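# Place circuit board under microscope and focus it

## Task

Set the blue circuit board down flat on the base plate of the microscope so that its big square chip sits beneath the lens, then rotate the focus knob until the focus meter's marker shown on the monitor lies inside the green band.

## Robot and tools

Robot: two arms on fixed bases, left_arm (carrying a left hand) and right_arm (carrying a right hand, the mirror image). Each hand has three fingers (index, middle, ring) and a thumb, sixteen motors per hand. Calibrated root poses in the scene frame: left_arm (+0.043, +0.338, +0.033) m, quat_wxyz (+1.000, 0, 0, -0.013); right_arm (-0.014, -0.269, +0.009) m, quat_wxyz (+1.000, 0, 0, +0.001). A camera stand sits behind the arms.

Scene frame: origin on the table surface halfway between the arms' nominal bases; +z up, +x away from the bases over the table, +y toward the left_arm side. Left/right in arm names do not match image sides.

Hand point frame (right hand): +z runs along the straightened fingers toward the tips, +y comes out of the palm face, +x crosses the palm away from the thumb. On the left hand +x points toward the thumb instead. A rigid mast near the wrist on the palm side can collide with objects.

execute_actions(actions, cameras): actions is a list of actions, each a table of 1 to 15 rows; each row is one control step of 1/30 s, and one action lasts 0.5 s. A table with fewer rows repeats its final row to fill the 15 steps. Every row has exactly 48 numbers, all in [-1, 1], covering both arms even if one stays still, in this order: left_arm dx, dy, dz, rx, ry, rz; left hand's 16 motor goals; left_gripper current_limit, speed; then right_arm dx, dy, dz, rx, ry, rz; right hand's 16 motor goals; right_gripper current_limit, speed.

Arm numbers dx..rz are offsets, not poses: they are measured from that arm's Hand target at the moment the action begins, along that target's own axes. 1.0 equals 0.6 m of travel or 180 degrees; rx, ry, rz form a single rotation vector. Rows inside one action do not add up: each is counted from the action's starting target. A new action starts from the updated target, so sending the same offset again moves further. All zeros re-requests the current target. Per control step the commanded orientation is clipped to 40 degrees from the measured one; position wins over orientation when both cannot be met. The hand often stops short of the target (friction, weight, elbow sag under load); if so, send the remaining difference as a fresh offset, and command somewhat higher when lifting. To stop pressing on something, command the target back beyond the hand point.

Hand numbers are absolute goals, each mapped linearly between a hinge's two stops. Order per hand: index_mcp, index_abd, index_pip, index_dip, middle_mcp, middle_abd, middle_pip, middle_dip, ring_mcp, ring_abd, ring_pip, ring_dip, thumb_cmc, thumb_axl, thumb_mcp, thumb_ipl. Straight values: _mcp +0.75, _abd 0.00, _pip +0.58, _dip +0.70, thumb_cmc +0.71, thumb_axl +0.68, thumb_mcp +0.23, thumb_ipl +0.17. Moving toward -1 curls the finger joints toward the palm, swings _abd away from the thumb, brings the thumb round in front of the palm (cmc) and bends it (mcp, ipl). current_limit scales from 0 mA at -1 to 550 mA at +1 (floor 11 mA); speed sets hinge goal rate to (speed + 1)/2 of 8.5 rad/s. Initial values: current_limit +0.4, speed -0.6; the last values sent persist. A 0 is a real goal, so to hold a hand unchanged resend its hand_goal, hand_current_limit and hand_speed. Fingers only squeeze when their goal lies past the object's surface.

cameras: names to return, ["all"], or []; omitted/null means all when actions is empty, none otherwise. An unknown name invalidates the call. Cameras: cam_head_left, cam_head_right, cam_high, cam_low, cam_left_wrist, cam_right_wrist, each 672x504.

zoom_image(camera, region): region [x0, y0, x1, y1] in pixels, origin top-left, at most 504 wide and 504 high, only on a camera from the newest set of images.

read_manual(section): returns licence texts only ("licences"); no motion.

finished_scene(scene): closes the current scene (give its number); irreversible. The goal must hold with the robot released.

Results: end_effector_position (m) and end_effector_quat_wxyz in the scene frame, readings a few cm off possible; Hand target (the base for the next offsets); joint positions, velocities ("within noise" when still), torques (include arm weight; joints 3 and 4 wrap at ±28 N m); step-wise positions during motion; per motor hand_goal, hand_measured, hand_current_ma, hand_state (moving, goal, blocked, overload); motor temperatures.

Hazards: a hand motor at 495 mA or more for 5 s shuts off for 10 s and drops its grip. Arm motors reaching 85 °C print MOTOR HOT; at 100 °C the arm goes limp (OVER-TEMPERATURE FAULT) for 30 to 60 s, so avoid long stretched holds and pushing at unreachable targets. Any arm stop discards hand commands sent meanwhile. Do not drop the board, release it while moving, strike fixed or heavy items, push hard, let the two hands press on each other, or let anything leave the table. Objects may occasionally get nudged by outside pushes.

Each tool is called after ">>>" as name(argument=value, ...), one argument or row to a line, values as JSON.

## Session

>>> execute_actions(
  actions=[],
)

Scene clock: 0.00 s.
left_arm: end_effector_position=(+0.5963, +0.4544, +0.1568) hand_goal=(+0.754, +0.000, +0.576, +0.696, +0.754, +0.000, +0.576, +0.696, +0.754, +0.000, +0.576, +0.696, +0.714, +0.678, +0.226, +0.168) hand_measured=(+0.754, +0.000, +0.576, +0.696, +0.754, +0.000, +0.576, +0.696, +0.754, +0.000, +0.576, +0.696, +0.714, +0.678, +0.226, +0.168) hand_current_ma=(+0, +0, +0, +0, +0, +0, +0, +0, +0, +0, +0, +0, +0, +0, +0, +0) hand_state=(goal, goal, goal, goal, goal, goal, goal, goal, goal, goal, goal, goal, goal, goal, goal, goal) hand_current_limit=0.40 hand_speed=-0.60 end_effector_quat_wxyz=(-0.025, +0.585, +0.810, -0.032) | right_arm: end_effector_position=(+0.1770, +0.1907, +0.3238) hand_goal=(+0.754, +0.000, +0.576, +0.696, +0.754, +0.000, +0.576, +0.696, +0.754, +0.000, +0.576, +0.696, +0.714, +0.678, +0.226, +0.168) hand_measured=(+0.754, +0.000, +0.576, +0.696, +0.754, +0.000, +0.576, +0.696, +0.754, +0.000, +0.576, +0.696, +0.714, +0.678, +0.226, +0.168) hand_current_ma=(+0, +0, +0, +0, +0, +0, +0, +0, +0, +0, +0, +0, +0, +0, +0, +0) hand_state=(goal, goal, goal, goal, goal, goal, goal, goal, goal, goal, goal, goal, goal, goal, goal, goal) hand_current_limit=0.40 hand_speed=-0.60 end_effector_quat_wxyz=(+0.461, -0.418, +0.782, +0.026)
Joint positions: left_arm=[0.172 1.711 1.394 -1.335 0.011 -0.173] | right_arm=[1.203 1.076 1.022 -0.671 0.525 -1.587]
Joint velocities: within noise
Joint torques (N m): no reading
Motor temperatures (°C): left_arm=[21 24 32 22 24 24] | right_arm=[22 25 34 21 24 24]
Heat: left arm: hottest elbow 32 °C; right arm: hottest elbow 34 °C.
Hand target: left_arm +0.6037, +0.4555, +0.1611; -0.021, +0.585, +0.810, -0.028 | right_arm +0.1794, +0.1968, +0.3490; +0.477, -0.407, +0.778, +0.039

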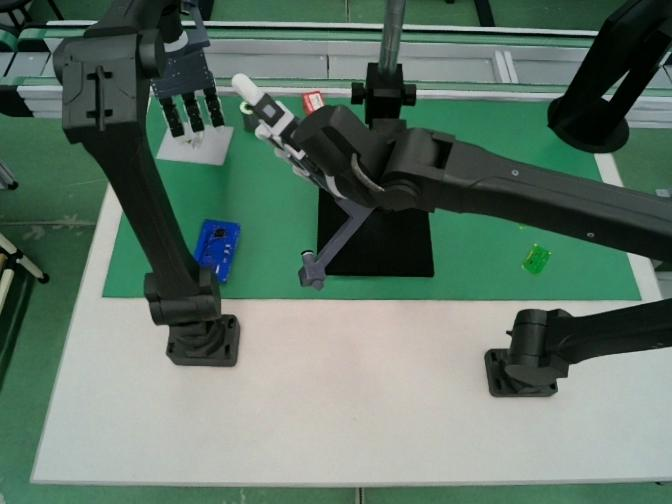

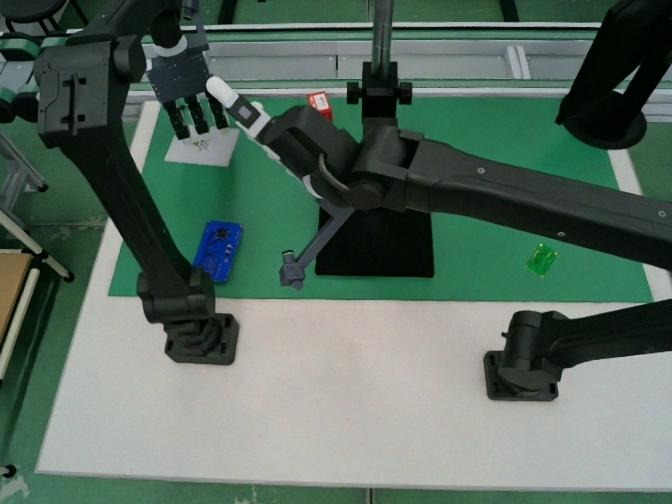

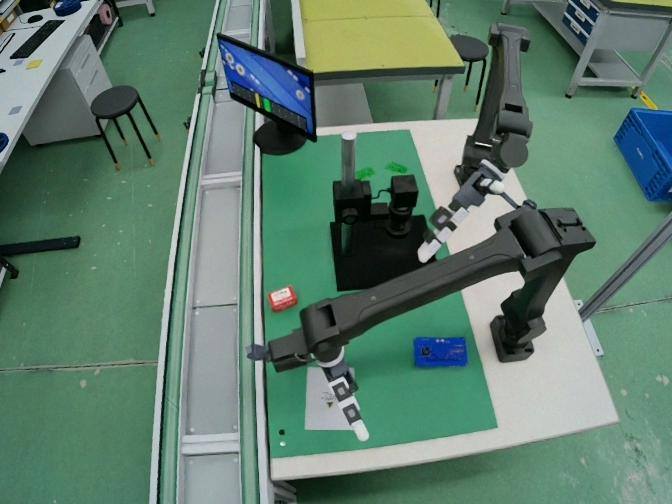

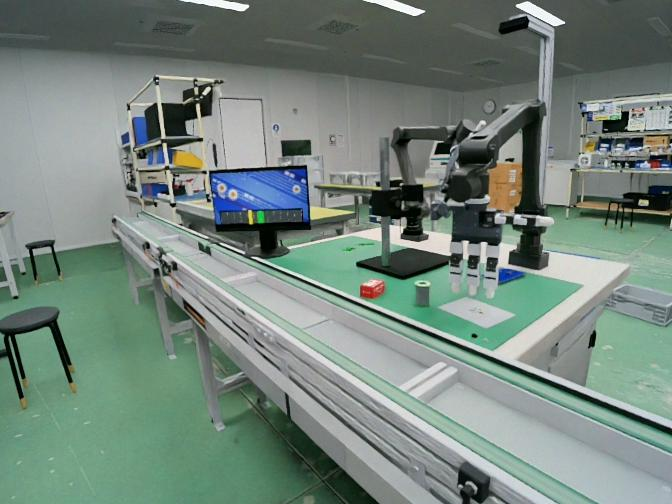

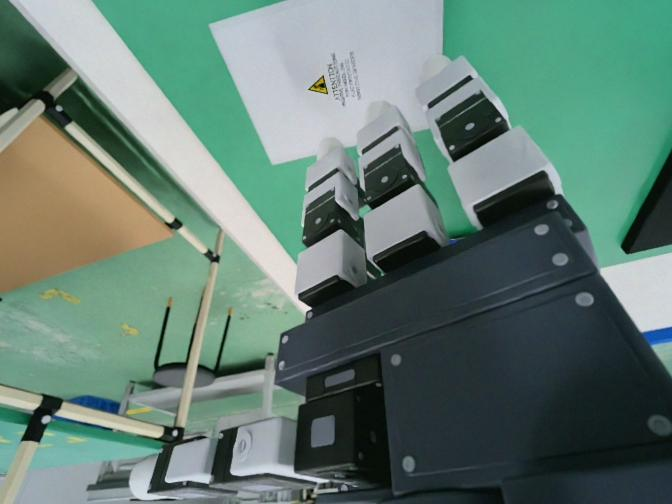

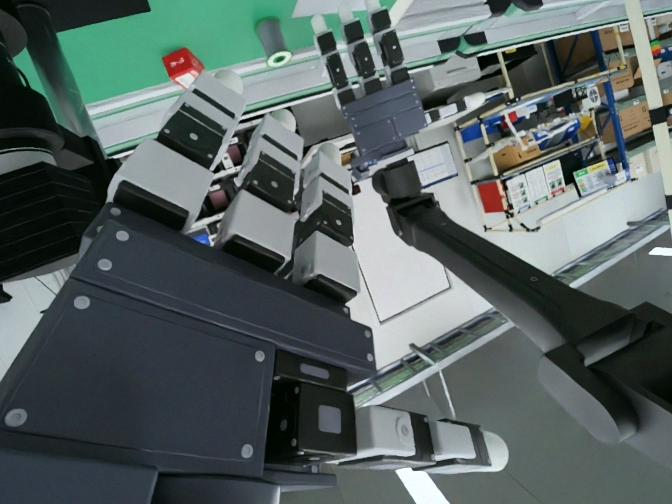

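>>> zoom_image(
  camera="cam_low",
  region=[205, 160, 321, 240],
)

>>> zoom_image(
  camera="cam_head_left",
  region=[150, 200, 270, 300],
)

>>> zoom_image(
  camera="cam_high",
  region=[310, 120, 510, 390],
)

Scaled by 4.345.

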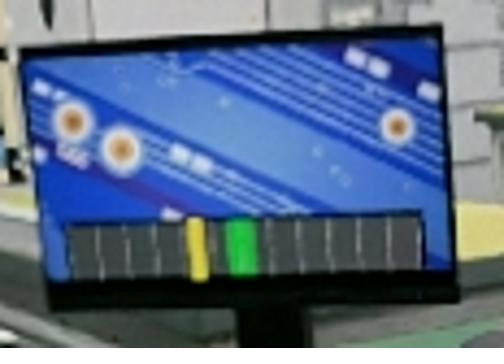

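Scaled by 4.200.

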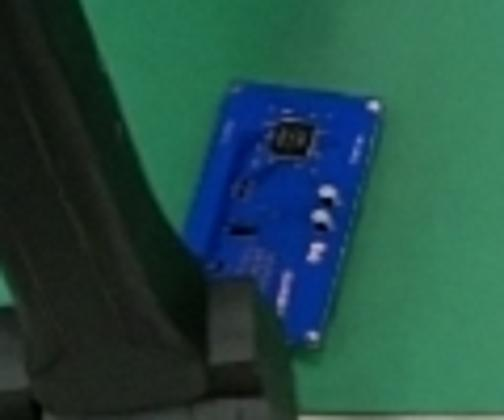

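Scaled by 1.867.

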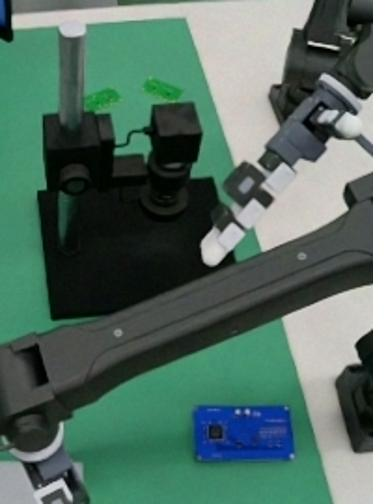

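>>> execute_actions(
  actions=[
    [[0,0,-0.133,0,0,0,0.754,0,0.576,0.696,0.754,0,0.576,0.696,0.754,0,0.576,0.696,0.714,0.678,0.226,0.168,0.4,-0.6,0.061,0.029,-0.105,0,0,0,0.754,0,0.576,0.696,0.754,0,0.576,0.696,0.754,0,0.576,0.696,0.714,0.678,0.226,0.168,0.4,-0.6]],
    [[0.026,-0.079,-0.1,0,0,0.1,0.754,0,0.576,0.696,0.754,0,0.576,0.696,0.754,0,0.576,0.696,0.714,0.678,0.226,0.168,0.4,-0.6,0.061,0.029,-0.105,0,0,0,0.754,0,0.576,0.696,0.754,0,0.576,0.696,0.754,0,0.576,0.696,0.714,0.678,0.226,0.168,0.4,-0.6]],
    [[-0.033,-0.117,0,0,0,0.1,0.754,0,0.576,0.696,0.754,0,0.576,0.696,0.754,0,0.576,0.696,0.714,0.678,0.226,0.168,0.4,-0.6,0,0,0,0.11,0.155,-0.044,0.754,0,0.576,0.696,0.754,0,0.576,0.696,0.754,0,0.576,0.696,0,0.678,0.226,0.168,0.4,-0.6]],
    [[-0.084,-0.095,0,0,0,0.12,0.754,0,0.576,0.696,0.754,0,0.576,0.696,0.754,0,0.576,0.696,0.714,0.678,0.226,0.168,0.4,-0.6,0,0,0,0.11,0.155,-0.044,0.754,0,0.576,0.696,0.754,0,0.576,0.696,0.754,0,0.576,0.696,-0.571,0.678,0.226,0.168,0.4,-0.6]],
  ],
  cameras=["cam_head_left"],
)

Scene clock: 98.87 s.
left_arm: end_effector_position=(+0.4297, +0.4070, +0.3259) hand_goal=(+0.754, +0.000, +0.576, +0.696, +0.754, +0.000, +0.576, +0.696, +0.754, +0.000, +0.576, +0.696, +0.714, +0.678, +0.226, +0.168) hand_measured=(+0.750, +0.000, +0.576, +0.696, +0.750, +0.000, +0.576, +0.696, +0.750, +0.000, +0.576, +0.696, +0.714, +0.678, +0.222, +0.168) hand_current_ma=(-12, +0, +1, +0, -12, +0, +1, +0, -12, +0, +1, +0, -2, -2, -14, -1) hand_state=(goal, goal, goal, goal, goal, goal, goal, goal, goal, goal, goal, goal, goal, goal, goal, goal) hand_current_limit=0.40 hand_speed=-0.60 end_effector_quat_wxyz=(-0.003, +0.903, +0.430, -0.015) | right_arm: end_effector_position=(+0.0486, +0.1095, +0.3216) hand_goal=(+0.754, +0.000, +0.576, +0.696, +0.754, +0.000, +0.576, +0.696, +0.754, +0.000, +0.576, +0.696, -0.570, +0.678, +0.226, +0.168) hand_measured=(+0.748, -0.002, +0.576, +0.696, +0.748, -0.002, +0.576, +0.696, +0.748, -0.002, +0.576, +0.696, -0.570, +0.678, +0.224, +0.168) hand_current_ma=(-4, +0, +0, +0, -4, +0, +0, +0, -4, +0, +0, +0, +0, +0, -1, +0) hand_state=(goal, goal, goal, goal, goal, goal, goal, goal, goal, goal, goal, goal, goal, goal, goal, goal) hand_current_limit=0.40 hand_speed=-0.60 end_effector_quat_wxyz=(+0.300, -0.465, +0.818, -0.158)
Joint positions: left_arm=[0.355 1.208 1.295 -1.689 -0.003 1.011] | right_arm=[1.573 1.156 1.295 -1.687 0.693 -1.039]
Joint torques (N m): left_arm=[0.15 -5.54 8.81 0.1 0.08 0.19] | right_arm=[-1.08 -6.95 13.48 0.03 0.66 -0.03]
Motor temperatures (°C): left_arm=[21 27 44 22 24 24] | right_arm=[22 26 47 22 24 24]
Heat: left arm: hottest elbow 44 °C; right arm: hottest elbow 47 °C.
Hand target: left_arm +0.4238, +0.4076, +0.3142; -0.005, +0.903, +0.428, -0.035 | right_arm +0.0510, +0.1195, +0.3493; +0.183, -0.312, +0.819, -0.445
Off the commanded pose: left_arm 0.013 m, 2 deg | right_arm 0.030 m, 43 deg; orientation clipped.
joint sent to its limit (left arm) — joint 4 (wrist pitch), lower limit. The joint targets still meet the commanded pose.
joint sent to its limit (right arm) — joint 4 (wrist pitch), lower limit. The joint targets are off in orientation, not in position.
Step readings (end_effector_position of left_arm | right_arm):
0: (+0.5963, +0.4544, +0.1568) | (+0.1770, +0.1907, +0.3238)
1: (+0.5960, +0.4544, +0.1567) | (+0.1771, +0.1906, +0.3240)
2: (+0.5941, +0.4541, +0.1571) | (+0.1762, +0.1897, +0.3251)
4: (+0.5875, +0.4531, +0.1618) | (+0.1696, +0.1829, +0.3266)
8: (+0.5855, +0.4528, +0.1885) | (+0.1351, +0.1670, +0.3398)
15: (+0.5964, +0.4544, +0.2293) | (+0.1197, +0.1565, +0.3558)
16: (+0.5962, +0.4541, +0.2300) | (+0.1199, +0.1559, +0.3544)
17: (+0.5947, +0.4540, +0.2310) | (+0.1188, +0.1541, +0.3524)
19: (+0.5868, +0.4524, +0.2367) | (+0.1081, +0.1458, +0.3457)
23: (+0.5681, +0.4555, +0.2707) | (+0.0686, +0.1288, +0.3404)
30: (+0.5503, +0.4585, +0.3026) | (+0.0553, +0.1172, +0.3452)
31: (+0.5505, +0.4576, +0.3015) | (+0.0556, +0.1160, +0.3433)
32: (+0.5504, +0.4561, +0.3006) | (+0.0570, +0.1117, +0.3386)
34: (+0.5427, +0.4511, +0.2983) | (+0.0587, +0.1001, +0.3252)
38: (+0.5128, +0.4438, +0.3023) | (+0.0542, +0.1041, +0.3164)
45: (+0.4983, +0.4410, +0.3253) | (+0.0502, +0.1078, +0.3050)
46: (+0.4979, +0.4401, +0.3246) | (+0.0496, +0.1064, +0.3049)
47: (+0.4953, +0.4382, +0.3223) | (+0.0473, +0.1056, +0.3053)
49: (+0.4810, +0.4307, +0.3133) | (+0.0438, +0.1062, +0.3088)
53: (+0.4476, +0.4186, +0.3090) | (+0.0475, +0.1094, +0.3213)
60: (+0.4318, +0.4113, +0.3256) | (+0.0493, +0.1093, +0.3237)
Images, in order (width x height): cam_head_left 672x504.

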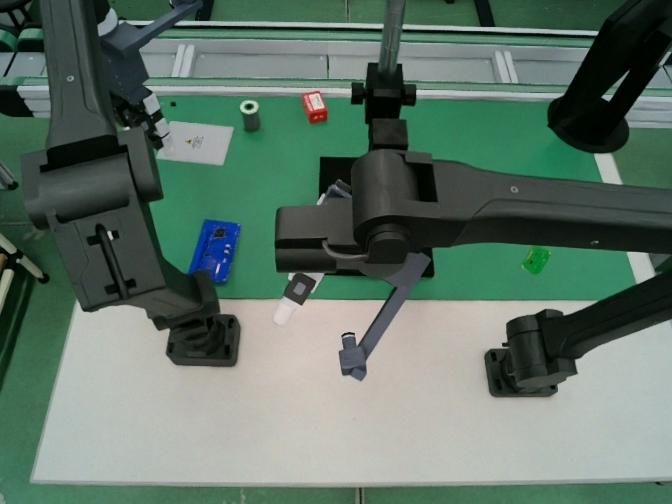

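>>> execute_actions(
  actions=[
    [[-0.078,-0.044,0.083,0,0,0.12,0.754,0,0.576,0.696,0.754,0,0.576,0.696,0.754,0,0.576,0.696,0.714,0.678,0.226,0.168,0.4,-0.6,0.036,-0.033,0.112,0,0,0,0.754,0,0.576,0.696,0.754,0,0.576,0.696,0.754,0,0.576,0.696,-0.571,0.678,0.226,0.168,0.2,-0.5]],
    [[-0.089,-0.011,0.067,0,0,0.12,0.754,0,0.576,0.696,0.754,0,0.576,0.696,0.754,0,0.576,0.696,0.714,0.678,0.226,0.168,0.4,-0.6,0.036,-0.033,0.112,0,0,0,0.754,0,0.576,0.696,0.754,0,0.576,0.696,0.754,0,0.576,0.696,-0.571,0.678,0.226,0.168,0.2,-0.5]],
    [[-0.052,0.0095,0,0,0,0.1,0.754,0,0.576,0.696,0.754,0,0.576,0.696,0.754,0,0.576,0.696,0.714,0.678,0.226,0.168,0.4,-0.6,0.036,-0.033,0.112,0,0,0,0.754,0,0.576,0.696,0.754,0,0.576,0.696,0.754,0,0.576,0.696,-0.571,0.678,0.226,0.168,0.2,-0.5]],
    [[0,0,0,0.139,0,0,0.754,0,0.576,0.696,0.754,0,0.576,0.696,0.754,0,0.576,0.696,0.714,0.678,0.226,0.168,0.4,-0.6,0.036,-0.033,0.112,0,0,0,0.754,0,0.576,0.696,0.754,0,0.576,0.696,0.754,0,0.576,0.696,-0.571,0.678,0.226,0.168,0.2,-0.5]],
  ],
  cameras=["cam_head_left", "cam_high"],
)

Scene clock: 133.53 s.
left_arm: end_effector_position=(+0.2917, +0.3594, +0.2436) hand_goal=(+0.754, +0.000, +0.576, +0.696, +0.754, +0.000, +0.576, +0.696, +0.754, +0.000, +0.576, +0.696, +0.714, +0.678, +0.226, +0.168) hand_measured=(+0.752, +0.000, +0.576, +0.696, +0.752, +0.000, +0.576, +0.696, +0.752, +0.000, +0.576, +0.696, +0.712, +0.678, +0.222, +0.168) hand_current_ma=(-9, +0, +0, +0, -8, +0, +0, +0, -9, +0, +0, +0, -5, -2, -17, -1) hand_state=(goal, goal, goal, goal, goal, goal, goal, goal, goal, goal, goal, goal, goal, goal, goal, goal) hand_current_limit=0.40 hand_speed=-0.60 end_effector_quat_wxyz=(-0.205, +0.974, -0.094, +0.001) | right_arm: end_effector_position=(+0.1716, -0.1308, +0.2720) hand_goal=(+0.754, +0.000, +0.576, +0.696, +0.754, +0.000, +0.576, +0.696, +0.754, +0.000, +0.576, +0.696, -0.570, +0.678, +0.226, +0.168) hand_measured=(+0.746, -0.002, +0.576, +0.696, +0.746, -0.002, +0.576, +0.696, +0.746, -0.002, +0.576, +0.696, -0.572, +0.678, +0.224, +0.168) hand_current_ma=(-6, +0, +0, +0, -5, +0, +0, +0, -5, -1, +0, +0, -1, +0, -1, +0) hand_state=(goal, goal, goal, goal, goal, goal, goal, goal, goal, goal, goal, goal, goal, goal, goal, goal) hand_current_limit=0.20 hand_speed=-0.50 end_effector_quat_wxyz=(+0.240, -0.378, +0.827, -0.342)
Joint positions: left_arm=[0.166 0.922 0.933 -1.476 -0.4 1.924] | right_arm=[0.984 0.763 0.943 -1.689 0.86 -1.471]
Joint torques (N m): left_arm=[-1.26 -1.49 9.11 0.73 -0.52 0.01] | right_arm=[-1.14 -2.43 8.1 0.16 1.01 -0.06]
Motor temperatures (°C): left_arm=[21 27 42 22 24 24] | right_arm=[22 25 52 22 25 24]
Heat: left arm: hottest elbow 42 °C; right arm: hottest elbow 52 °C.
Hand target: left_arm +0.2879, +0.3563, +0.2341; -0.202, +0.975, -0.096, -0.012 | right_arm +0.1703, -0.1364, +0.2700; +0.183, -0.312, +0.819, -0.445
Off the commanded pose: left_arm 0.011 m, 2 deg | right_arm 0.006 m, 15 deg.
joint sent to its limit (right arm) — joint 4 (wrist pitch), lower limit. The joint targets are off in orientation, not in position.
Step readings (end_effector_position of left_arm | right_arm):
0: (+0.4296, +0.4069, +0.3259) | (+0.0486, +0.1095, +0.3216)
1: (+0.4290, +0.4065, +0.3250) | (+0.0487, +0.1094, +0.3216)
2: (+0.4266, +0.4057, +0.3221) | (+0.0496, +0.1086, +0.3223)
4: (+0.4152, +0.4015, +0.3078) | (+0.0556, +0.1024, +0.3232)
8: (+0.3853, +0.3936, +0.2767) | (+0.0730, +0.0769, +0.3268)
15: (+0.3761, +0.3888, +0.2713) | (+0.0783, +0.0617, +0.3366)
16: (+0.3754, +0.3881, +0.2718) | (+0.0783, +0.0611, +0.3356)
17: (+0.3730, +0.3874, +0.2702) | (+0.0802, +0.0584, +0.3330)
19: (+0.3616, +0.3831, +0.2612) | (+0.0870, +0.0454, +0.3224)
23: (+0.3342, +0.3724, +0.2408) | (+0.1038, +0.0143, +0.3071)
30: (+0.3249, +0.3667, +0.2357) | (+0.1095, -0.0012, +0.3127)
31: (+0.3243, +0.3665, +0.2361) | (+0.1098, -0.0019, +0.3122)
32: (+0.3223, +0.3661, +0.2363) | (+0.1117, -0.0048, +0.3106)
34: (+0.3159, +0.3653, +0.2367) | (+0.1198, -0.0184, +0.3028)
38: (+0.3046, +0.3630, +0.2380) | (+0.1354, -0.0502, +0.2904)
45: (+0.2972, +0.3612, +0.2393) | (+0.1407, -0.0649, +0.2922)
46: (+0.2962, +0.3620, +0.2387) | (+0.1411, -0.0658, +0.2919)
47: (+0.2934, +0.3665, +0.2354) | (+0.1431, -0.0690, +0.2906)
49: (+0.2879, +0.3741, +0.2302) | (+0.1523, -0.0837, +0.2851)
53: (+0.2868, +0.3624, +0.2411) | (+0.1662, -0.1161, +0.2733)
60: (+0.2893, +0.3592, +0.2455) | (+0.1717, -0.1291, +0.2722)
Images, in order (width x height): cam_head_left 672x504, cam_high 672x504.

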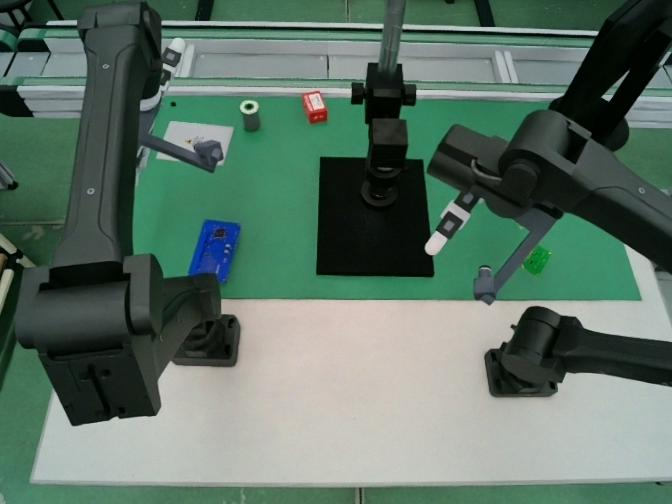

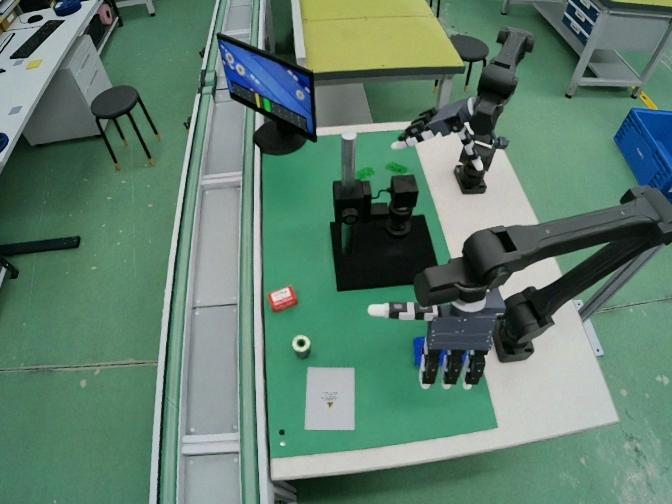

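>>> zoom_image(
  camera="cam_head_left",
  region=[345, 150, 430, 230],
)

>>> zoom_image(
  camera="cam_head_left",
  region=[300, 140, 450, 290],
)

Scaled by 5.929.

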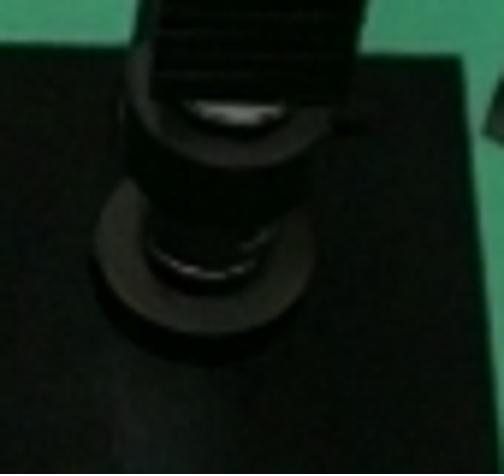

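Scaled by 3.360.

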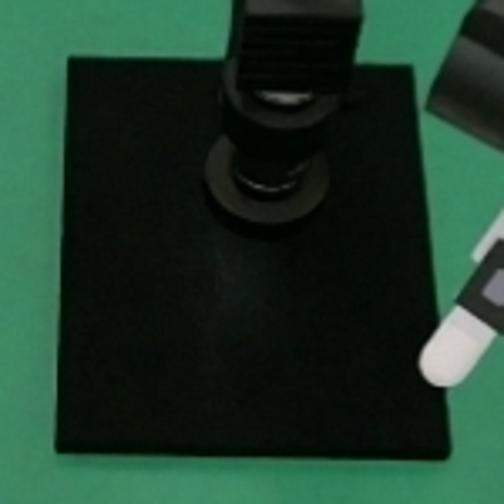

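>>> execute_actions(
  actions=[
    [[-0.053,0.051,0.104,0.161,0.014,-0.0145,1,0,-0.83,0.31,1,0,0.576,0.696,1,0,0.576,0.696,-0.571,0.678,0.1,0.168,0.3,-0.5,0.058,-0.047,0.133,0,0,0,0.754,0,0.576,0.696,0.754,0,0.576,0.696,0.754,0,0.576,0.696,-0.571,0.678,0.226,0.168,0.2,-0.5]],
    [[-0.06,0.091,0.0645,0,0,0,1,0,-0.83,0.31,1,0,0.576,0.696,1,0,0.576,0.696,-0.571,0.678,0.1,0.168,0.3,-0.5,0,0,0,0,0,0,0.754,0,0.576,0.696,0.754,0,0.576,0.696,0.754,0,0.576,0.696,-0.571,0.678,0.226,0.168,0.2,-0.5]],
  ],
  cameras=["cam_head_left", "cam_head_right", "cam_left_wrist"],
)

Scene clock: 179.03 s.
left_arm: end_effector_position=(+0.2162, +0.3638, +0.1044) hand_goal=(+1.000, +0.000, -0.830, +0.310, +1.000, +0.000, +0.576, +0.696, +1.000, +0.000, +0.576, +0.696, -0.570, +0.678, +0.100, +0.168) hand_measured=(+0.986, +0.000, -0.826, +0.312, +0.982, +0.000, +0.576, +0.696, +0.982, +0.000, +0.576, +0.696, -0.568, +0.678, +0.098, +0.168) hand_current_ma=(-57, +0, +15, +8, -69, +1, -2, +0, -73, +0, -2, +0, +4, -2, -4, -1) hand_state=(goal, goal, goal, goal, goal, goal, goal, goal, goal, goal, goal, goal, goal, goal, goal, goal) hand_current_limit=0.30 hand_speed=-0.50 end_effector_quat_wxyz=(-0.435, +0.896, -0.078, +0.037) | right_arm: end_effector_position=(+0.2005, -0.2172, +0.2520) hand_goal=(+0.754, +0.000, +0.576, +0.696, +0.754, +0.000, +0.576, +0.696, +0.754, +0.000, +0.576, +0.696, -0.570, +0.678, +0.226, +0.168) hand_measured=(+0.744, -0.002, +0.576, +0.696, +0.746, -0.002, +0.576, +0.696, +0.746, -0.002, +0.576, +0.696, -0.572, +0.678, +0.224, +0.168) hand_current_ma=(-7, +0, +0, +0, -6, +0, +0, +0, -6, +0, +0, +0, -1, +0, -1, +0) hand_state=(goal, goal, goal, goal, goal, goal, goal, goal, goal, goal, goal, goal, goal, goal, goal, goal) hand_current_limit=0.20 hand_speed=-0.50 end_effector_quat_wxyz=(+0.185, -0.314, +0.818, -0.444)
Joint positions: left_arm=[-0.342 0.797 0.444 -1.46 -0.881 1.261] | right_arm=[0.707 0.717 0.848 -1.621 1.003 -1.637]
Joint velocities: left_arm=[within noise] | right_arm=[-0.005 -0.044 0.012 0.002 -0.022 -0.007]
Joint torques (N m): left_arm=[-1.38 1.26 8.44 0.38 -0.98 -0.06] | right_arm=[-1.26 -2.26 8.05 0.79 0.98 -0.09]
Motor temperatures (°C): left_arm=[21 25 43 22 25 24] | right_arm=[22 25 44 22 26 24]
Heat: left arm: hottest elbow 43 °C; right arm: hottest elbow 44 °C.
Hand target: left_arm +0.2160, +0.3626, +0.0999; -0.438, +0.895, -0.078, +0.039 | right_arm +0.2005, -0.2204, +0.2503; +0.183, -0.312, +0.819, -0.445
Off the commanded pose: left_arm 0.005 m, 0 deg | right_arm 0.004 m, 0 deg.
Step readings (end_effector_position of left_arm | right_arm):
0: (+0.2918, +0.3594, +0.2436) | (+0.1716, -0.1308, +0.2720)
1: (+0.2913, +0.3608, +0.2426) | (+0.1719, -0.1313, +0.2721)
2: (+0.2897, +0.3694, +0.2373) | (+0.1741, -0.1353, +0.2713)
4: (+0.2805, +0.3793, +0.2188) | (+0.1833, -0.1551, +0.2669)
8: (+0.2512, +0.3715, +0.1828) | (+0.1932, -0.1966, +0.2550)
15: (+0.2522, +0.3620, +0.1754) | (+0.1996, -0.2149, +0.2521)
16: (+0.2521, +0.3615, +0.1742) | (+0.2000, -0.2153, +0.2522)
17: (+0.2515, +0.3611, +0.1704) | (+0.2004, -0.2155, +0.2522)
19: (+0.2424, +0.3619, +0.1546) | (+0.2008, -0.2159, +0.2523)
23: (+0.2122, +0.3670, +0.1148) | (+0.2008, -0.2165, +0.2522)
30: (+0.2124, +0.3645, +0.1050) | (+0.2007, -0.2170, +0.2521)
Images, in order (width x height): cam_head_left 672x504, cam_head_right 672x504, cam_left_wrist 672x504.

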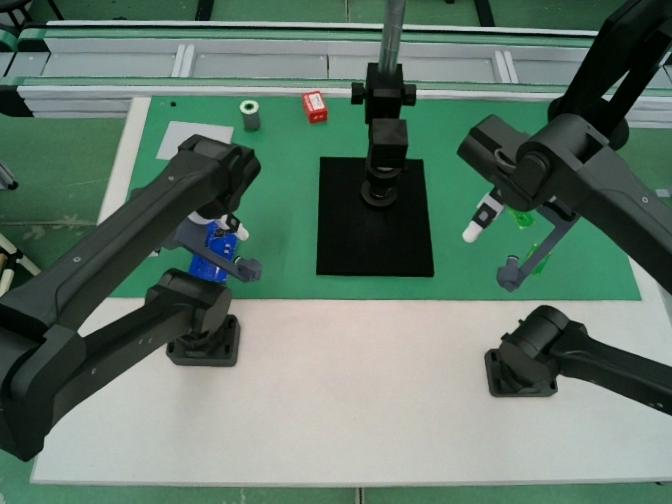

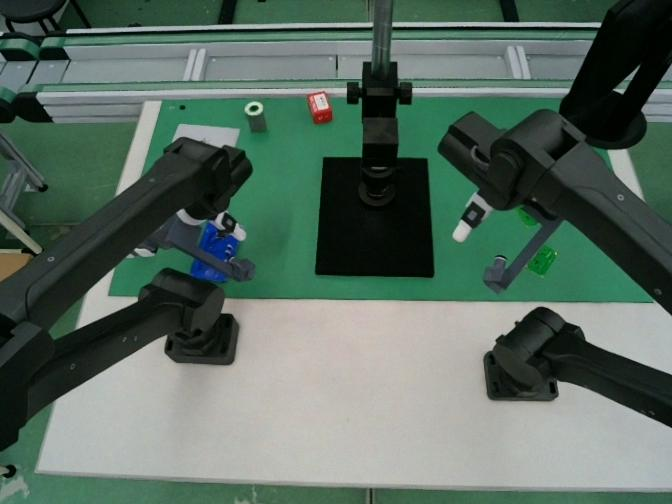

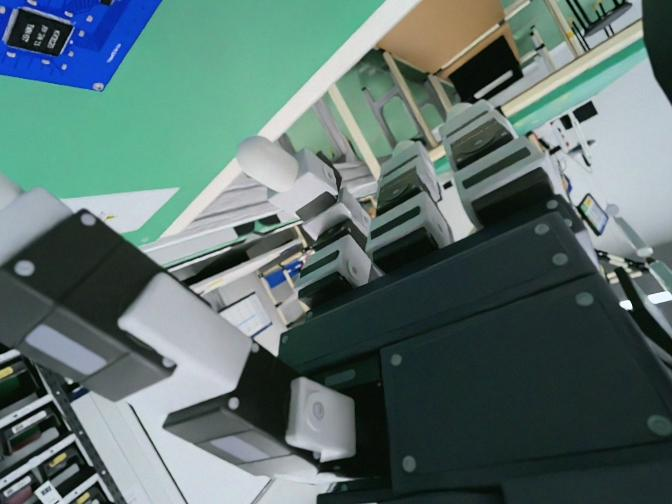

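>>> zoom_image(
  camera="cam_head_left",
  region=[150, 190, 270, 300],
)

>>> zoom_image(
  camera="cam_head_right",
  region=[150, 190, 270, 300],
)

Scaled by 4.200.

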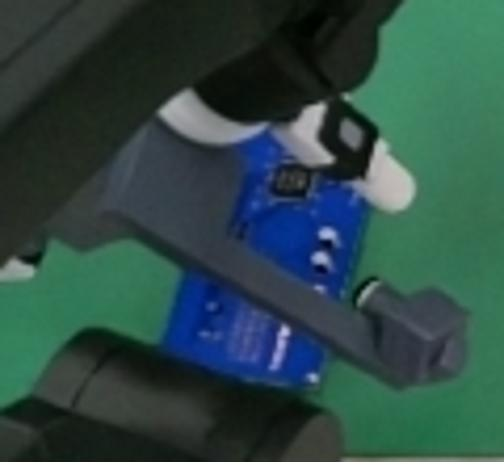

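Scaled by 4.200.

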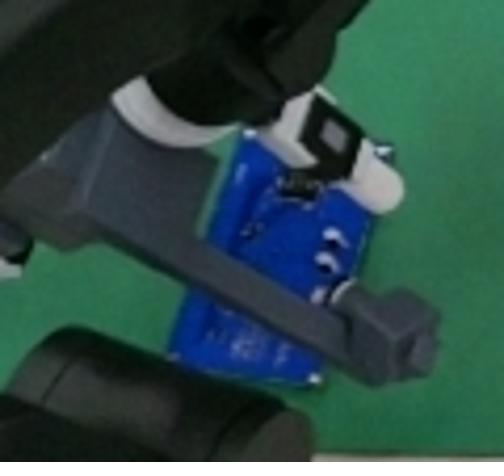

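>>> execute_actions(
  actions=[
    [[-0.0187,0.0313,0.0547,0,0,0,1,0,-0.83,0.31,1,0,0.576,0.696,1,0,0.576,0.696,-0.571,0.678,0.1,0.168,0.3,-0.5,0,0,0,0,0,0,0.754,0,0.576,0.696,0.754,0,0.576,0.696,0.754,0,0.576,0.696,-0.571,0.678,0.226,0.168,0.2,-0.5]],
  ],
  cameras=["cam_head_left", "cam_high", "cam_left_wrist", "cam_low"],
)

>>> zoom_image(
  camera="cam_head_left",
  region=[150, 190, 270, 300],
)

>>> zoom_image(
  camera="cam_high",
  region=[390, 320, 510, 410],
)

Scene clock: 195.90 s.
left_arm: end_effector_position=(+0.2163, +0.3638, +0.1044) hand_goal=(+1.000, +0.000, -0.830, +0.310, +1.000, +0.000, +0.576, +0.696, +1.000, +0.000, +0.576, +0.696, -0.570, +0.678, +0.100, +0.168) hand_measured=(+0.986, +0.000, -0.826, +0.312, +0.982, +0.000, +0.576, +0.696, +0.982, +0.000, +0.576, +0.696, -0.568, +0.678, +0.098, +0.168) hand_current_ma=(-57, +0, +15, +8, -69, +1, -2, +0, -73, +0, -2, +0, +4, -2, -4, -1) hand_state=(goal, goal, goal, goal, goal, goal, goal, goal, goal, goal, goal, goal, goal, goal, goal, goal) hand_current_limit=0.30 hand_speed=-0.50 end_effector_quat_wxyz=(-0.435, +0.896, -0.077, +0.038) | right_arm: end_effector_position=(+0.2005, -0.2173, +0.2520) hand_goal=(+0.754, +0.000, +0.576, +0.696, +0.754, +0.000, +0.576, +0.696, +0.754, +0.000, +0.576, +0.696, -0.570, +0.678, +0.226, +0.168) hand_measured=(+0.744, -0.002, +0.576, +0.696, +0.746, -0.002, +0.576, +0.696, +0.746, -0.002, +0.576, +0.696, -0.572, +0.678, +0.224, +0.168) hand_current_ma=(-7, +0, +0, +0, -6, +0, +0, +0, -6, +0, +0, +0, -1, +0, -1, +0) hand_state=(goal, goal, goal, goal, goal, goal, goal, goal, goal, goal, goal, goal, goal, goal, goal, goal) hand_current_limit=0.20 hand_speed=-0.50 end_effector_quat_wxyz=(+0.185, -0.314, +0.818, -0.445)
Joint positions: left_arm=[-0.342 0.797 0.444 -1.46 -0.881 1.261] | right_arm=[0.707 0.717 0.848 -1.621 1.003 -1.638]
Joint torques (N m): left_arm=[-0.67 0.85 9.21 -0.03 -0.96 0.09] | right_arm=[-1.14 -2.37 8.06 0.81 0.98 -0.09]
Heat: left arm: hottest elbow 43 °C; right arm: hottest elbow 43 °C.
Hand target: left_arm +0.2163, +0.3638, +0.1044; -0.435, +0.896, -0.077, +0.038 (last step not sent: back at the drive's target) | right_arm +0.2006, -0.2204, +0.2503; +0.183, -0.312, +0.819, -0.445
Off the commanded pose: left_arm 0.043 m, 0 deg | right_arm 0.004 m, 0 deg.
Step readings (end_effector_position of left_arm | right_arm):
0: (+0.2163, +0.3638, +0.1044) | (+0.2005, -0.2172, +0.2520)
1: (+0.2163, +0.3638, +0.1044) | (+0.2005, -0.2172, +0.2520) HELD (not all sent) left_arm
2: (+0.2163, +0.3638, +0.1044) | (+0.2005, -0.2172, +0.2520) HELD (not all sent) left_arm
4: (+0.2163, +0.3638, +0.1044) | (+0.2005, -0.2173, +0.2520) HELD (not all sent) left_arm
8: (+0.2163, +0.3638, +0.1044) | (+0.2005, -0.2173, +0.2520) HELD (not all sent) left_arm
15: (+0.2163, +0.3638, +0.1044) | (+0.2005, -0.2173, +0.2520) HELD (not all sent) left_arm
HELD (not all sent) left_arm: steps 1 to 15.
pose unreachable (left arm): on one or more control steps of this call, first in action 0 (counted from 0), this arm could not follow its commanded pose, so it was not sent that pose on those steps. It may still have moved: this result reports where it is.
cause: moving toward the commanded pose would bring two parts of the arm too close to each other (joints 2 (shoulder) to 6 (wrist roll) lie between them).
Images, in order (width x height): cam_head_left 672x504, cam_high 672x504, cam_low 672x504, cam_left_wrist 672x504.

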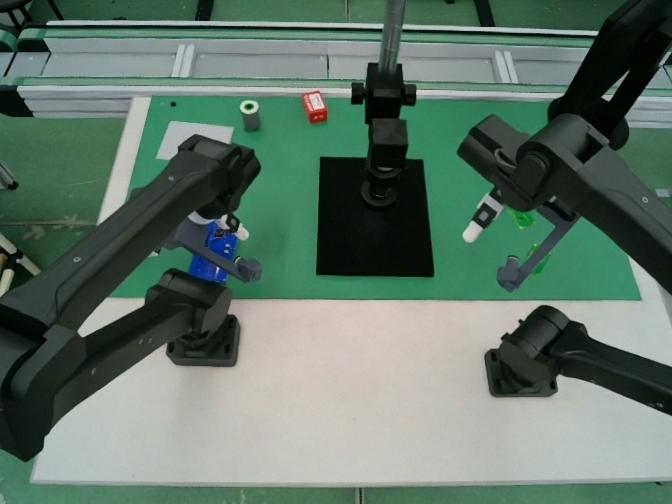

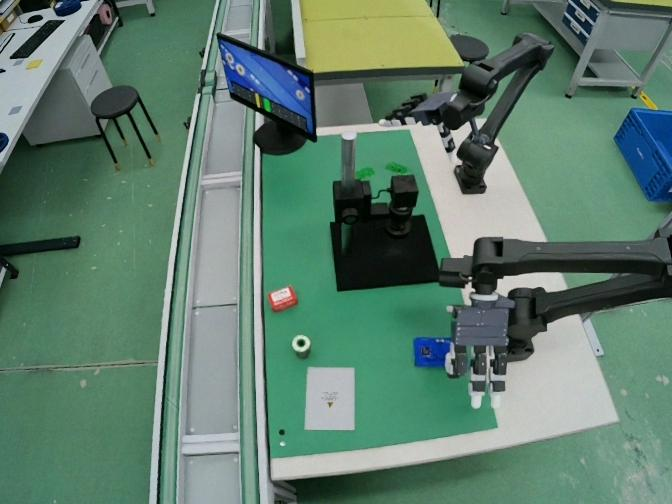

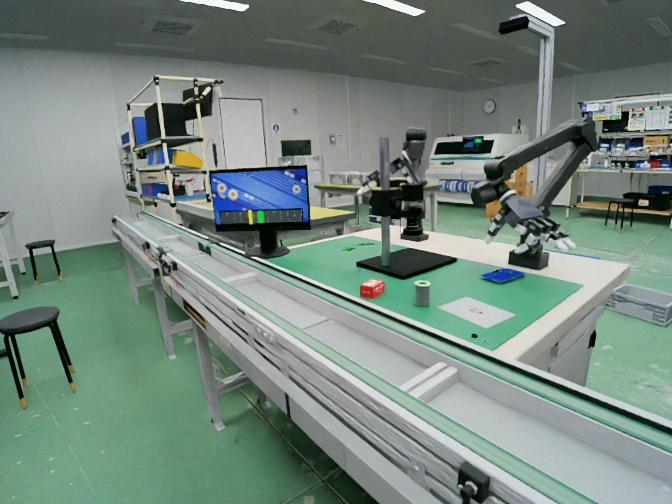

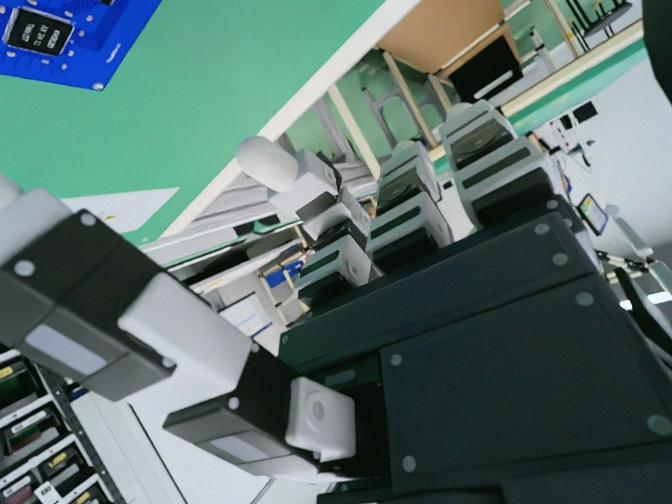

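Scaled by 4.200.

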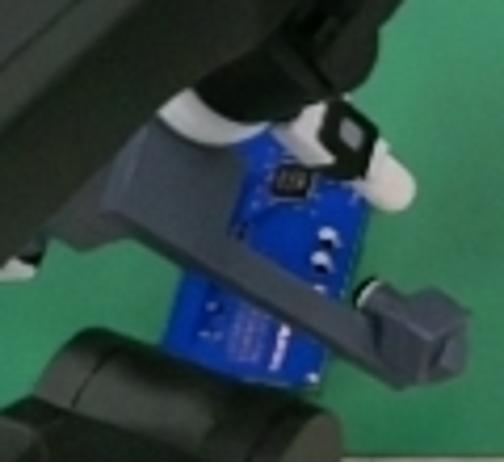

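Scaled by 4.200.

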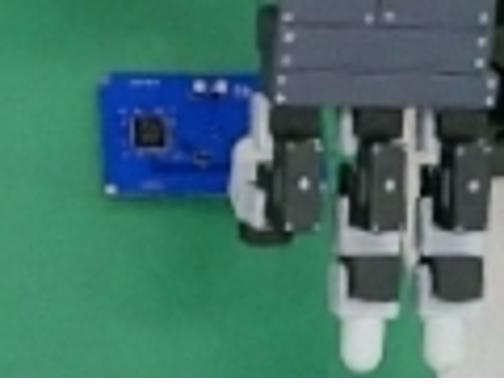

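>>> execute_actions(
  actions=[
    [[0.049,-0.137,-0.096,0,0,0,0.754,0,0.576,0.696,0.754,0,0.576,0.696,0.754,0,0.576,0.696,-0.571,0.678,0.1,0.168,0.3,-0.5,0,0,0,0,0,0,0.754,0,0.576,0.696,0.754,0,0.576,0.696,0.754,0,0.576,0.696,-0.571,0.678,0.226,0.168,0.2,-0.5]],
    [[0.019,-0.029,-0.087,-0.144,0,0,0.754,0,0.576,0.696,0.754,0,0.576,0.696,0.754,0,0.576,0.696,-0.571,0.678,0.1,0.168,0.3,-0.5,0,0,0,0,0,0,0.754,0,0.576,0.696,0.754,0,0.576,0.696,0.754,0,0.576,0.696,-0.571,0.678,0.226,0.168,0.2,-0.5]],
    [[0,0,0,-0.145,0,0,0.754,0,0.576,0.696,0.754,0,0.576,0.696,0.754,0,0.576,0.696,-0.571,0.678,0.1,0.168,0.3,-0.5,0,0,0,0,0,0,0.754,0,0.576,0.696,0.754,0,0.576,0.696,0.754,0,0.576,0.696,-0.571,0.678,0.226,0.168,0.2,-0.5]],
  ],
  cameras=[],
)

Scene clock: 234.87 s.
left_arm: end_effector_position=(+0.2421, +0.3264, +0.2336) hand_goal=(+0.754, +0.000, +0.576, +0.696, +0.754, +0.000, +0.576, +0.696, +0.754, +0.000, +0.576, +0.696, -0.570, +0.678, +0.100, +0.168) hand_measured=(+0.750, +0.000, +0.574, +0.694, +0.748, +0.000, +0.576, +0.696, +0.748, +0.000, +0.576, +0.696, -0.570, +0.678, +0.098, +0.168) hand_current_ma=(-17, +0, -9, -7, -18, +0, -2, +0, -18, +0, -2, +0, +0, -2, -12, -1) hand_state=(goal, goal, goal, goal, goal, goal, goal, goal, goal, goal, goal, goal, goal, goal, goal, goal) hand_current_limit=0.30 hand_speed=-0.50 end_effector_quat_wxyz=(+0.000, +0.997, -0.077, -0.019) | right_arm: end_effector_position=(+0.2005, -0.2173, +0.2520) hand_goal=(+0.754, +0.000, +0.576, +0.696, +0.754, +0.000, +0.576, +0.696, +0.754, +0.000, +0.576, +0.696, -0.570, +0.678, +0.226, +0.168) hand_measured=(+0.744, -0.002, +0.576, +0.696, +0.746, -0.002, +0.576, +0.696, +0.746, -0.002, +0.576, +0.696, -0.572, +0.678, +0.224, +0.168) hand_current_ma=(-7, +0, +0, +0, -6, +0, +0, +0, -6, +0, +0, +0, -1, +0, -1, +0) hand_state=(goal, goal, goal, goal, goal, goal, goal, goal, goal, goal, goal, goal, goal, goal, goal, goal) hand_current_limit=0.20 hand_speed=-0.50 end_effector_quat_wxyz=(+0.185, -0.314, +0.818, -0.445)
Joint positions: left_arm=[0.395 0.876 0.832 -1.562 -0.016 2.095] | right_arm=[0.707 0.717 0.848 -1.621 1.003 -1.638]
Joint torques (N m): left_arm=[0.21 -0.44 13.94 0.17 0.16 0.24] | right_arm=[-1.08 -2.32 7.99 0.79 0.98 -0.09]
Heat: left arm: hottest elbow 44 °C; right arm: hottest elbow 41 °C.
Hand target: left_arm +0.2522, +0.3324, +0.2505; +0.001, +0.996, -0.086, +0.000 | right_arm +0.2006, -0.2204, +0.2503; +0.183, -0.312, +0.819, -0.445
Off the commanded pose: left_arm 0.021 m, 2 deg | right_arm 0.004 m, 0 deg.
joint sent to its limit (left arm) — joint 6 (wrist roll), upper limit. The joint targets still meet the commanded pose.
Step readings (end_effector_position of left_arm | right_arm):
0: (+0.2163, +0.3638, +0.1044) | (+0.2005, -0.2173, +0.2520)
1: (+0.2162, +0.3640, +0.1045) | (+0.2005, -0.2173, +0.2520)
2: (+0.2152, +0.3657, +0.1060) | (+0.2005, -0.2173, +0.2520)
4: (+0.2145, +0.3692, +0.1154) | (+0.2005, -0.2173, +0.2520)
8: (+0.2324, +0.3705, +0.1544) | (+0.2005, -0.2173, +0.2520)
15: (+0.2406, +0.3676, +0.1839) | (+0.2005, -0.2173, +0.2520)
16: (+0.2387, +0.3668, +0.1834) | (+0.2005, -0.2173, +0.2520)
17: (+0.2353, +0.3602, +0.1819) | (+0.2005, -0.2173, +0.2520)
19: (+0.2321, +0.3477, +0.1859) | (+0.2005, -0.2173, +0.2520)
23: (+0.2430, +0.3399, +0.2177) | (+0.2005, -0.2173, +0.2520)
30: (+0.2433, +0.3330, +0.2333) | (+0.2005, -0.2173, +0.2520)
31: (+0.2424, +0.3314, +0.2328) | (+0.2005, -0.2173, +0.2520)
32: (+0.2418, +0.3243, +0.2328) | (+0.2005, -0.2173, +0.2520)
34: (+0.2436, +0.3171, +0.2347) | (+0.2005, -0.2173, +0.2520)
38: (+0.2472, +0.3295, +0.2363) | (+0.2005, -0.2173, +0.2520)
45: (+0.2455, +0.3281, +0.2333) | (+0.2005, -0.2173, +0.2520)
No camera images: "cameras" was empty.

>>> execute_actions(
  actions=[
    [[0.0147,-0.0127,0.1425,0,0,0,0.754,0,0.576,0.696,0.754,0,0.576,0.696,0.754,0,0.576,0.696,-0.571,0.678,0.1,0.168,0.3,-0.5,0,0,0,0,0,0,0.754,0,0.576,0.696,0.754,0,0.576,0.696,0.754,0,0.576,0.696,-0.571,0.678,0.226,0.168,0.2,-0.5]],
  ],
  cameras=["cam_head_left", "cam_high", "cam_low"],
)

>>> zoom_image(
  camera="cam_low",
  region=[440, 200, 600, 320],
)

>>> zoom_image(
  camera="cam_high",
  region=[390, 320, 510, 410],
)

Scene clock: 240.80 s.
left_arm: end_effector_position=(+0.2642, +0.3369, +0.1715) hand_goal=(+0.754, +0.000, +0.576, +0.696, +0.754, +0.000, +0.576, +0.696, +0.754, +0.000, +0.576, +0.696, -0.570, +0.678, +0.100, +0.168) hand_measured=(+0.750, +0.000, +0.574, +0.694, +0.750, +0.000, +0.576, +0.696, +0.750, +0.000, +0.576, +0.696, -0.570, +0.678, +0.098, +0.168) hand_current_ma=(-10, +0, -8, -7, -10, +0, -2, +0, -11, +0, -2, +0, +0, -2, -12, -1) hand_state=(goal, goal, goal, goal, goal, goal, goal, goal, goal, goal, goal, goal, goal, goal, goal, goal) hand_current_limit=0.30 hand_speed=-0.50 end_effector_quat_wxyz=(-0.010, +0.997, -0.075, +0.000) | right_arm: end_effector_position=(+0.2005, -0.2173, +0.2520) hand_goal=(+0.754, +0.000, +0.576, +0.696, +0.754, +0.000, +0.576, +0.696, +0.754, +0.000, +0.576, +0.696, -0.570, +0.678, +0.226, +0.168) hand_measured=(+0.744, -0.002, +0.576, +0.696, +0.746, -0.002, +0.576, +0.696, +0.746, -0.002, +0.576, +0.696, -0.572, +0.678, +0.224, +0.168) hand_current_ma=(-7, +0, +0, +0, -6, +0, +0, +0, -6, +0, +0, +0, -1, +0, -1, +0) hand_state=(goal, goal, goal, goal, goal, goal, goal, goal, goal, goal, goal, goal, goal, goal, goal, goal) hand_current_limit=0.20 hand_speed=-0.50 end_effector_quat_wxyz=(+0.185, -0.314, +0.818, -0.445)
Joint positions: left_arm=[0.402 0.944 0.707 -1.325 -0.018 2.097] | right_arm=[0.707 0.717 0.848 -1.621 1.003 -1.638]
Joint torques (N m): left_arm=[-0.09 -1.2 8.91 1.1 0.16 0.19] | right_arm=[-1.26 -2.32 8.03 0.79 0.99 -0.09]
Heat: left arm: hottest elbow 46 °C; right arm: hottest elbow 41 °C.
Hand target: left_arm +0.2621, +0.3381, +0.1651; +0.002, +0.996, -0.086, +0.000 | right_arm +0.2006, -0.2204, +0.2503; +0.183, -0.312, +0.819, -0.445
Off the commanded pose: left_arm 0.007 m, 2 deg | right_arm 0.004 m, 0 deg.
joint sent to its limit (left arm) — joint 6 (wrist roll), upper limit. The joint targets still meet the commanded pose.
Step readings (end_effector_position of left_arm | right_arm):
0: (+0.2421, +0.3264, +0.2336) | (+0.2005, -0.2173, +0.2520)
1: (+0.2421, +0.3265, +0.2336) | (+0.2005, -0.2173, +0.2520)
2: (+0.2442, +0.3274, +0.2328) | (+0.2005, -0.2173, +0.2520)
4: (+0.2532, +0.3320, +0.2240) | (+0.2005, -0.2173, +0.2520)
8: (+0.2573, +0.3348, +0.1931) | (+0.2005, -0.2173, +0.2520)
15: (+0.2613, +0.3360, +0.1717) | (+0.2005, -0.2173, +0.2520)
Images, in order (width x height): cam_head_left 672x504, cam_high 672x504, cam_low 672x504.

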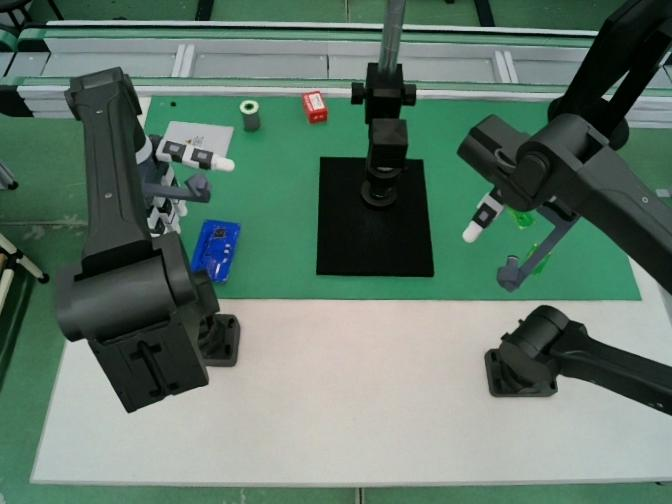

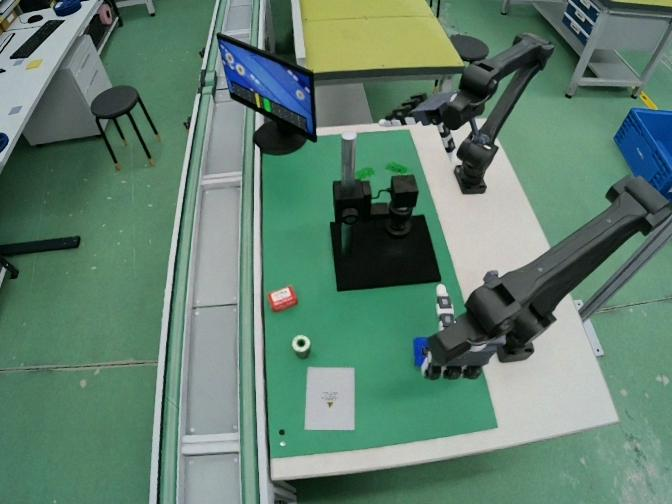

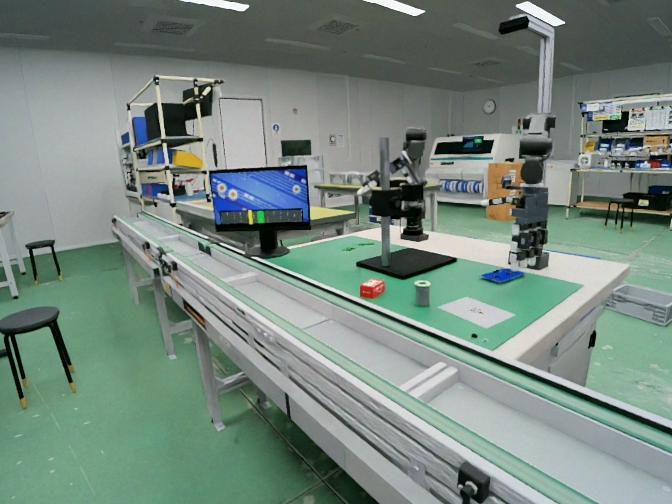

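Scaled by 3.150.

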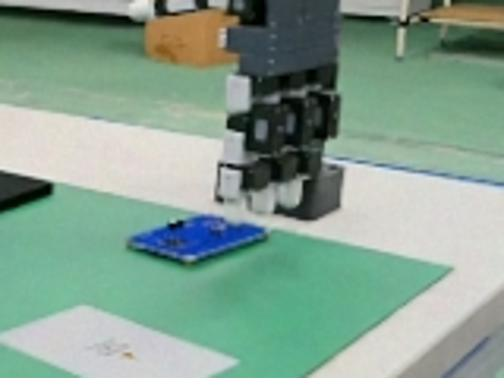

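Scaled by 4.200.

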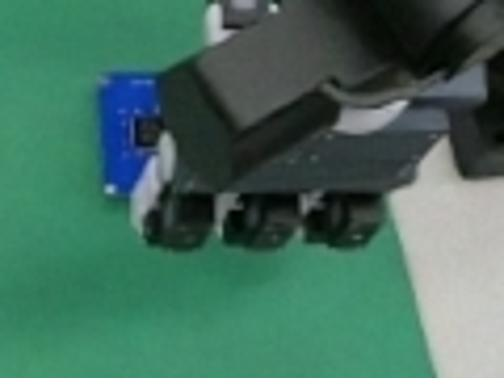

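>>> zoom_image(
  camera="cam_head_left",
  region=[130, 180, 260, 300],
)

Scaled by 3.877.

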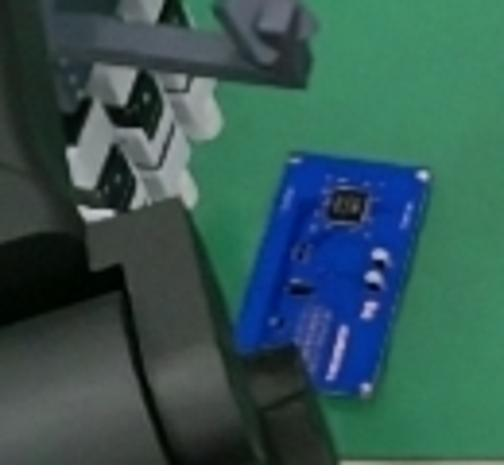

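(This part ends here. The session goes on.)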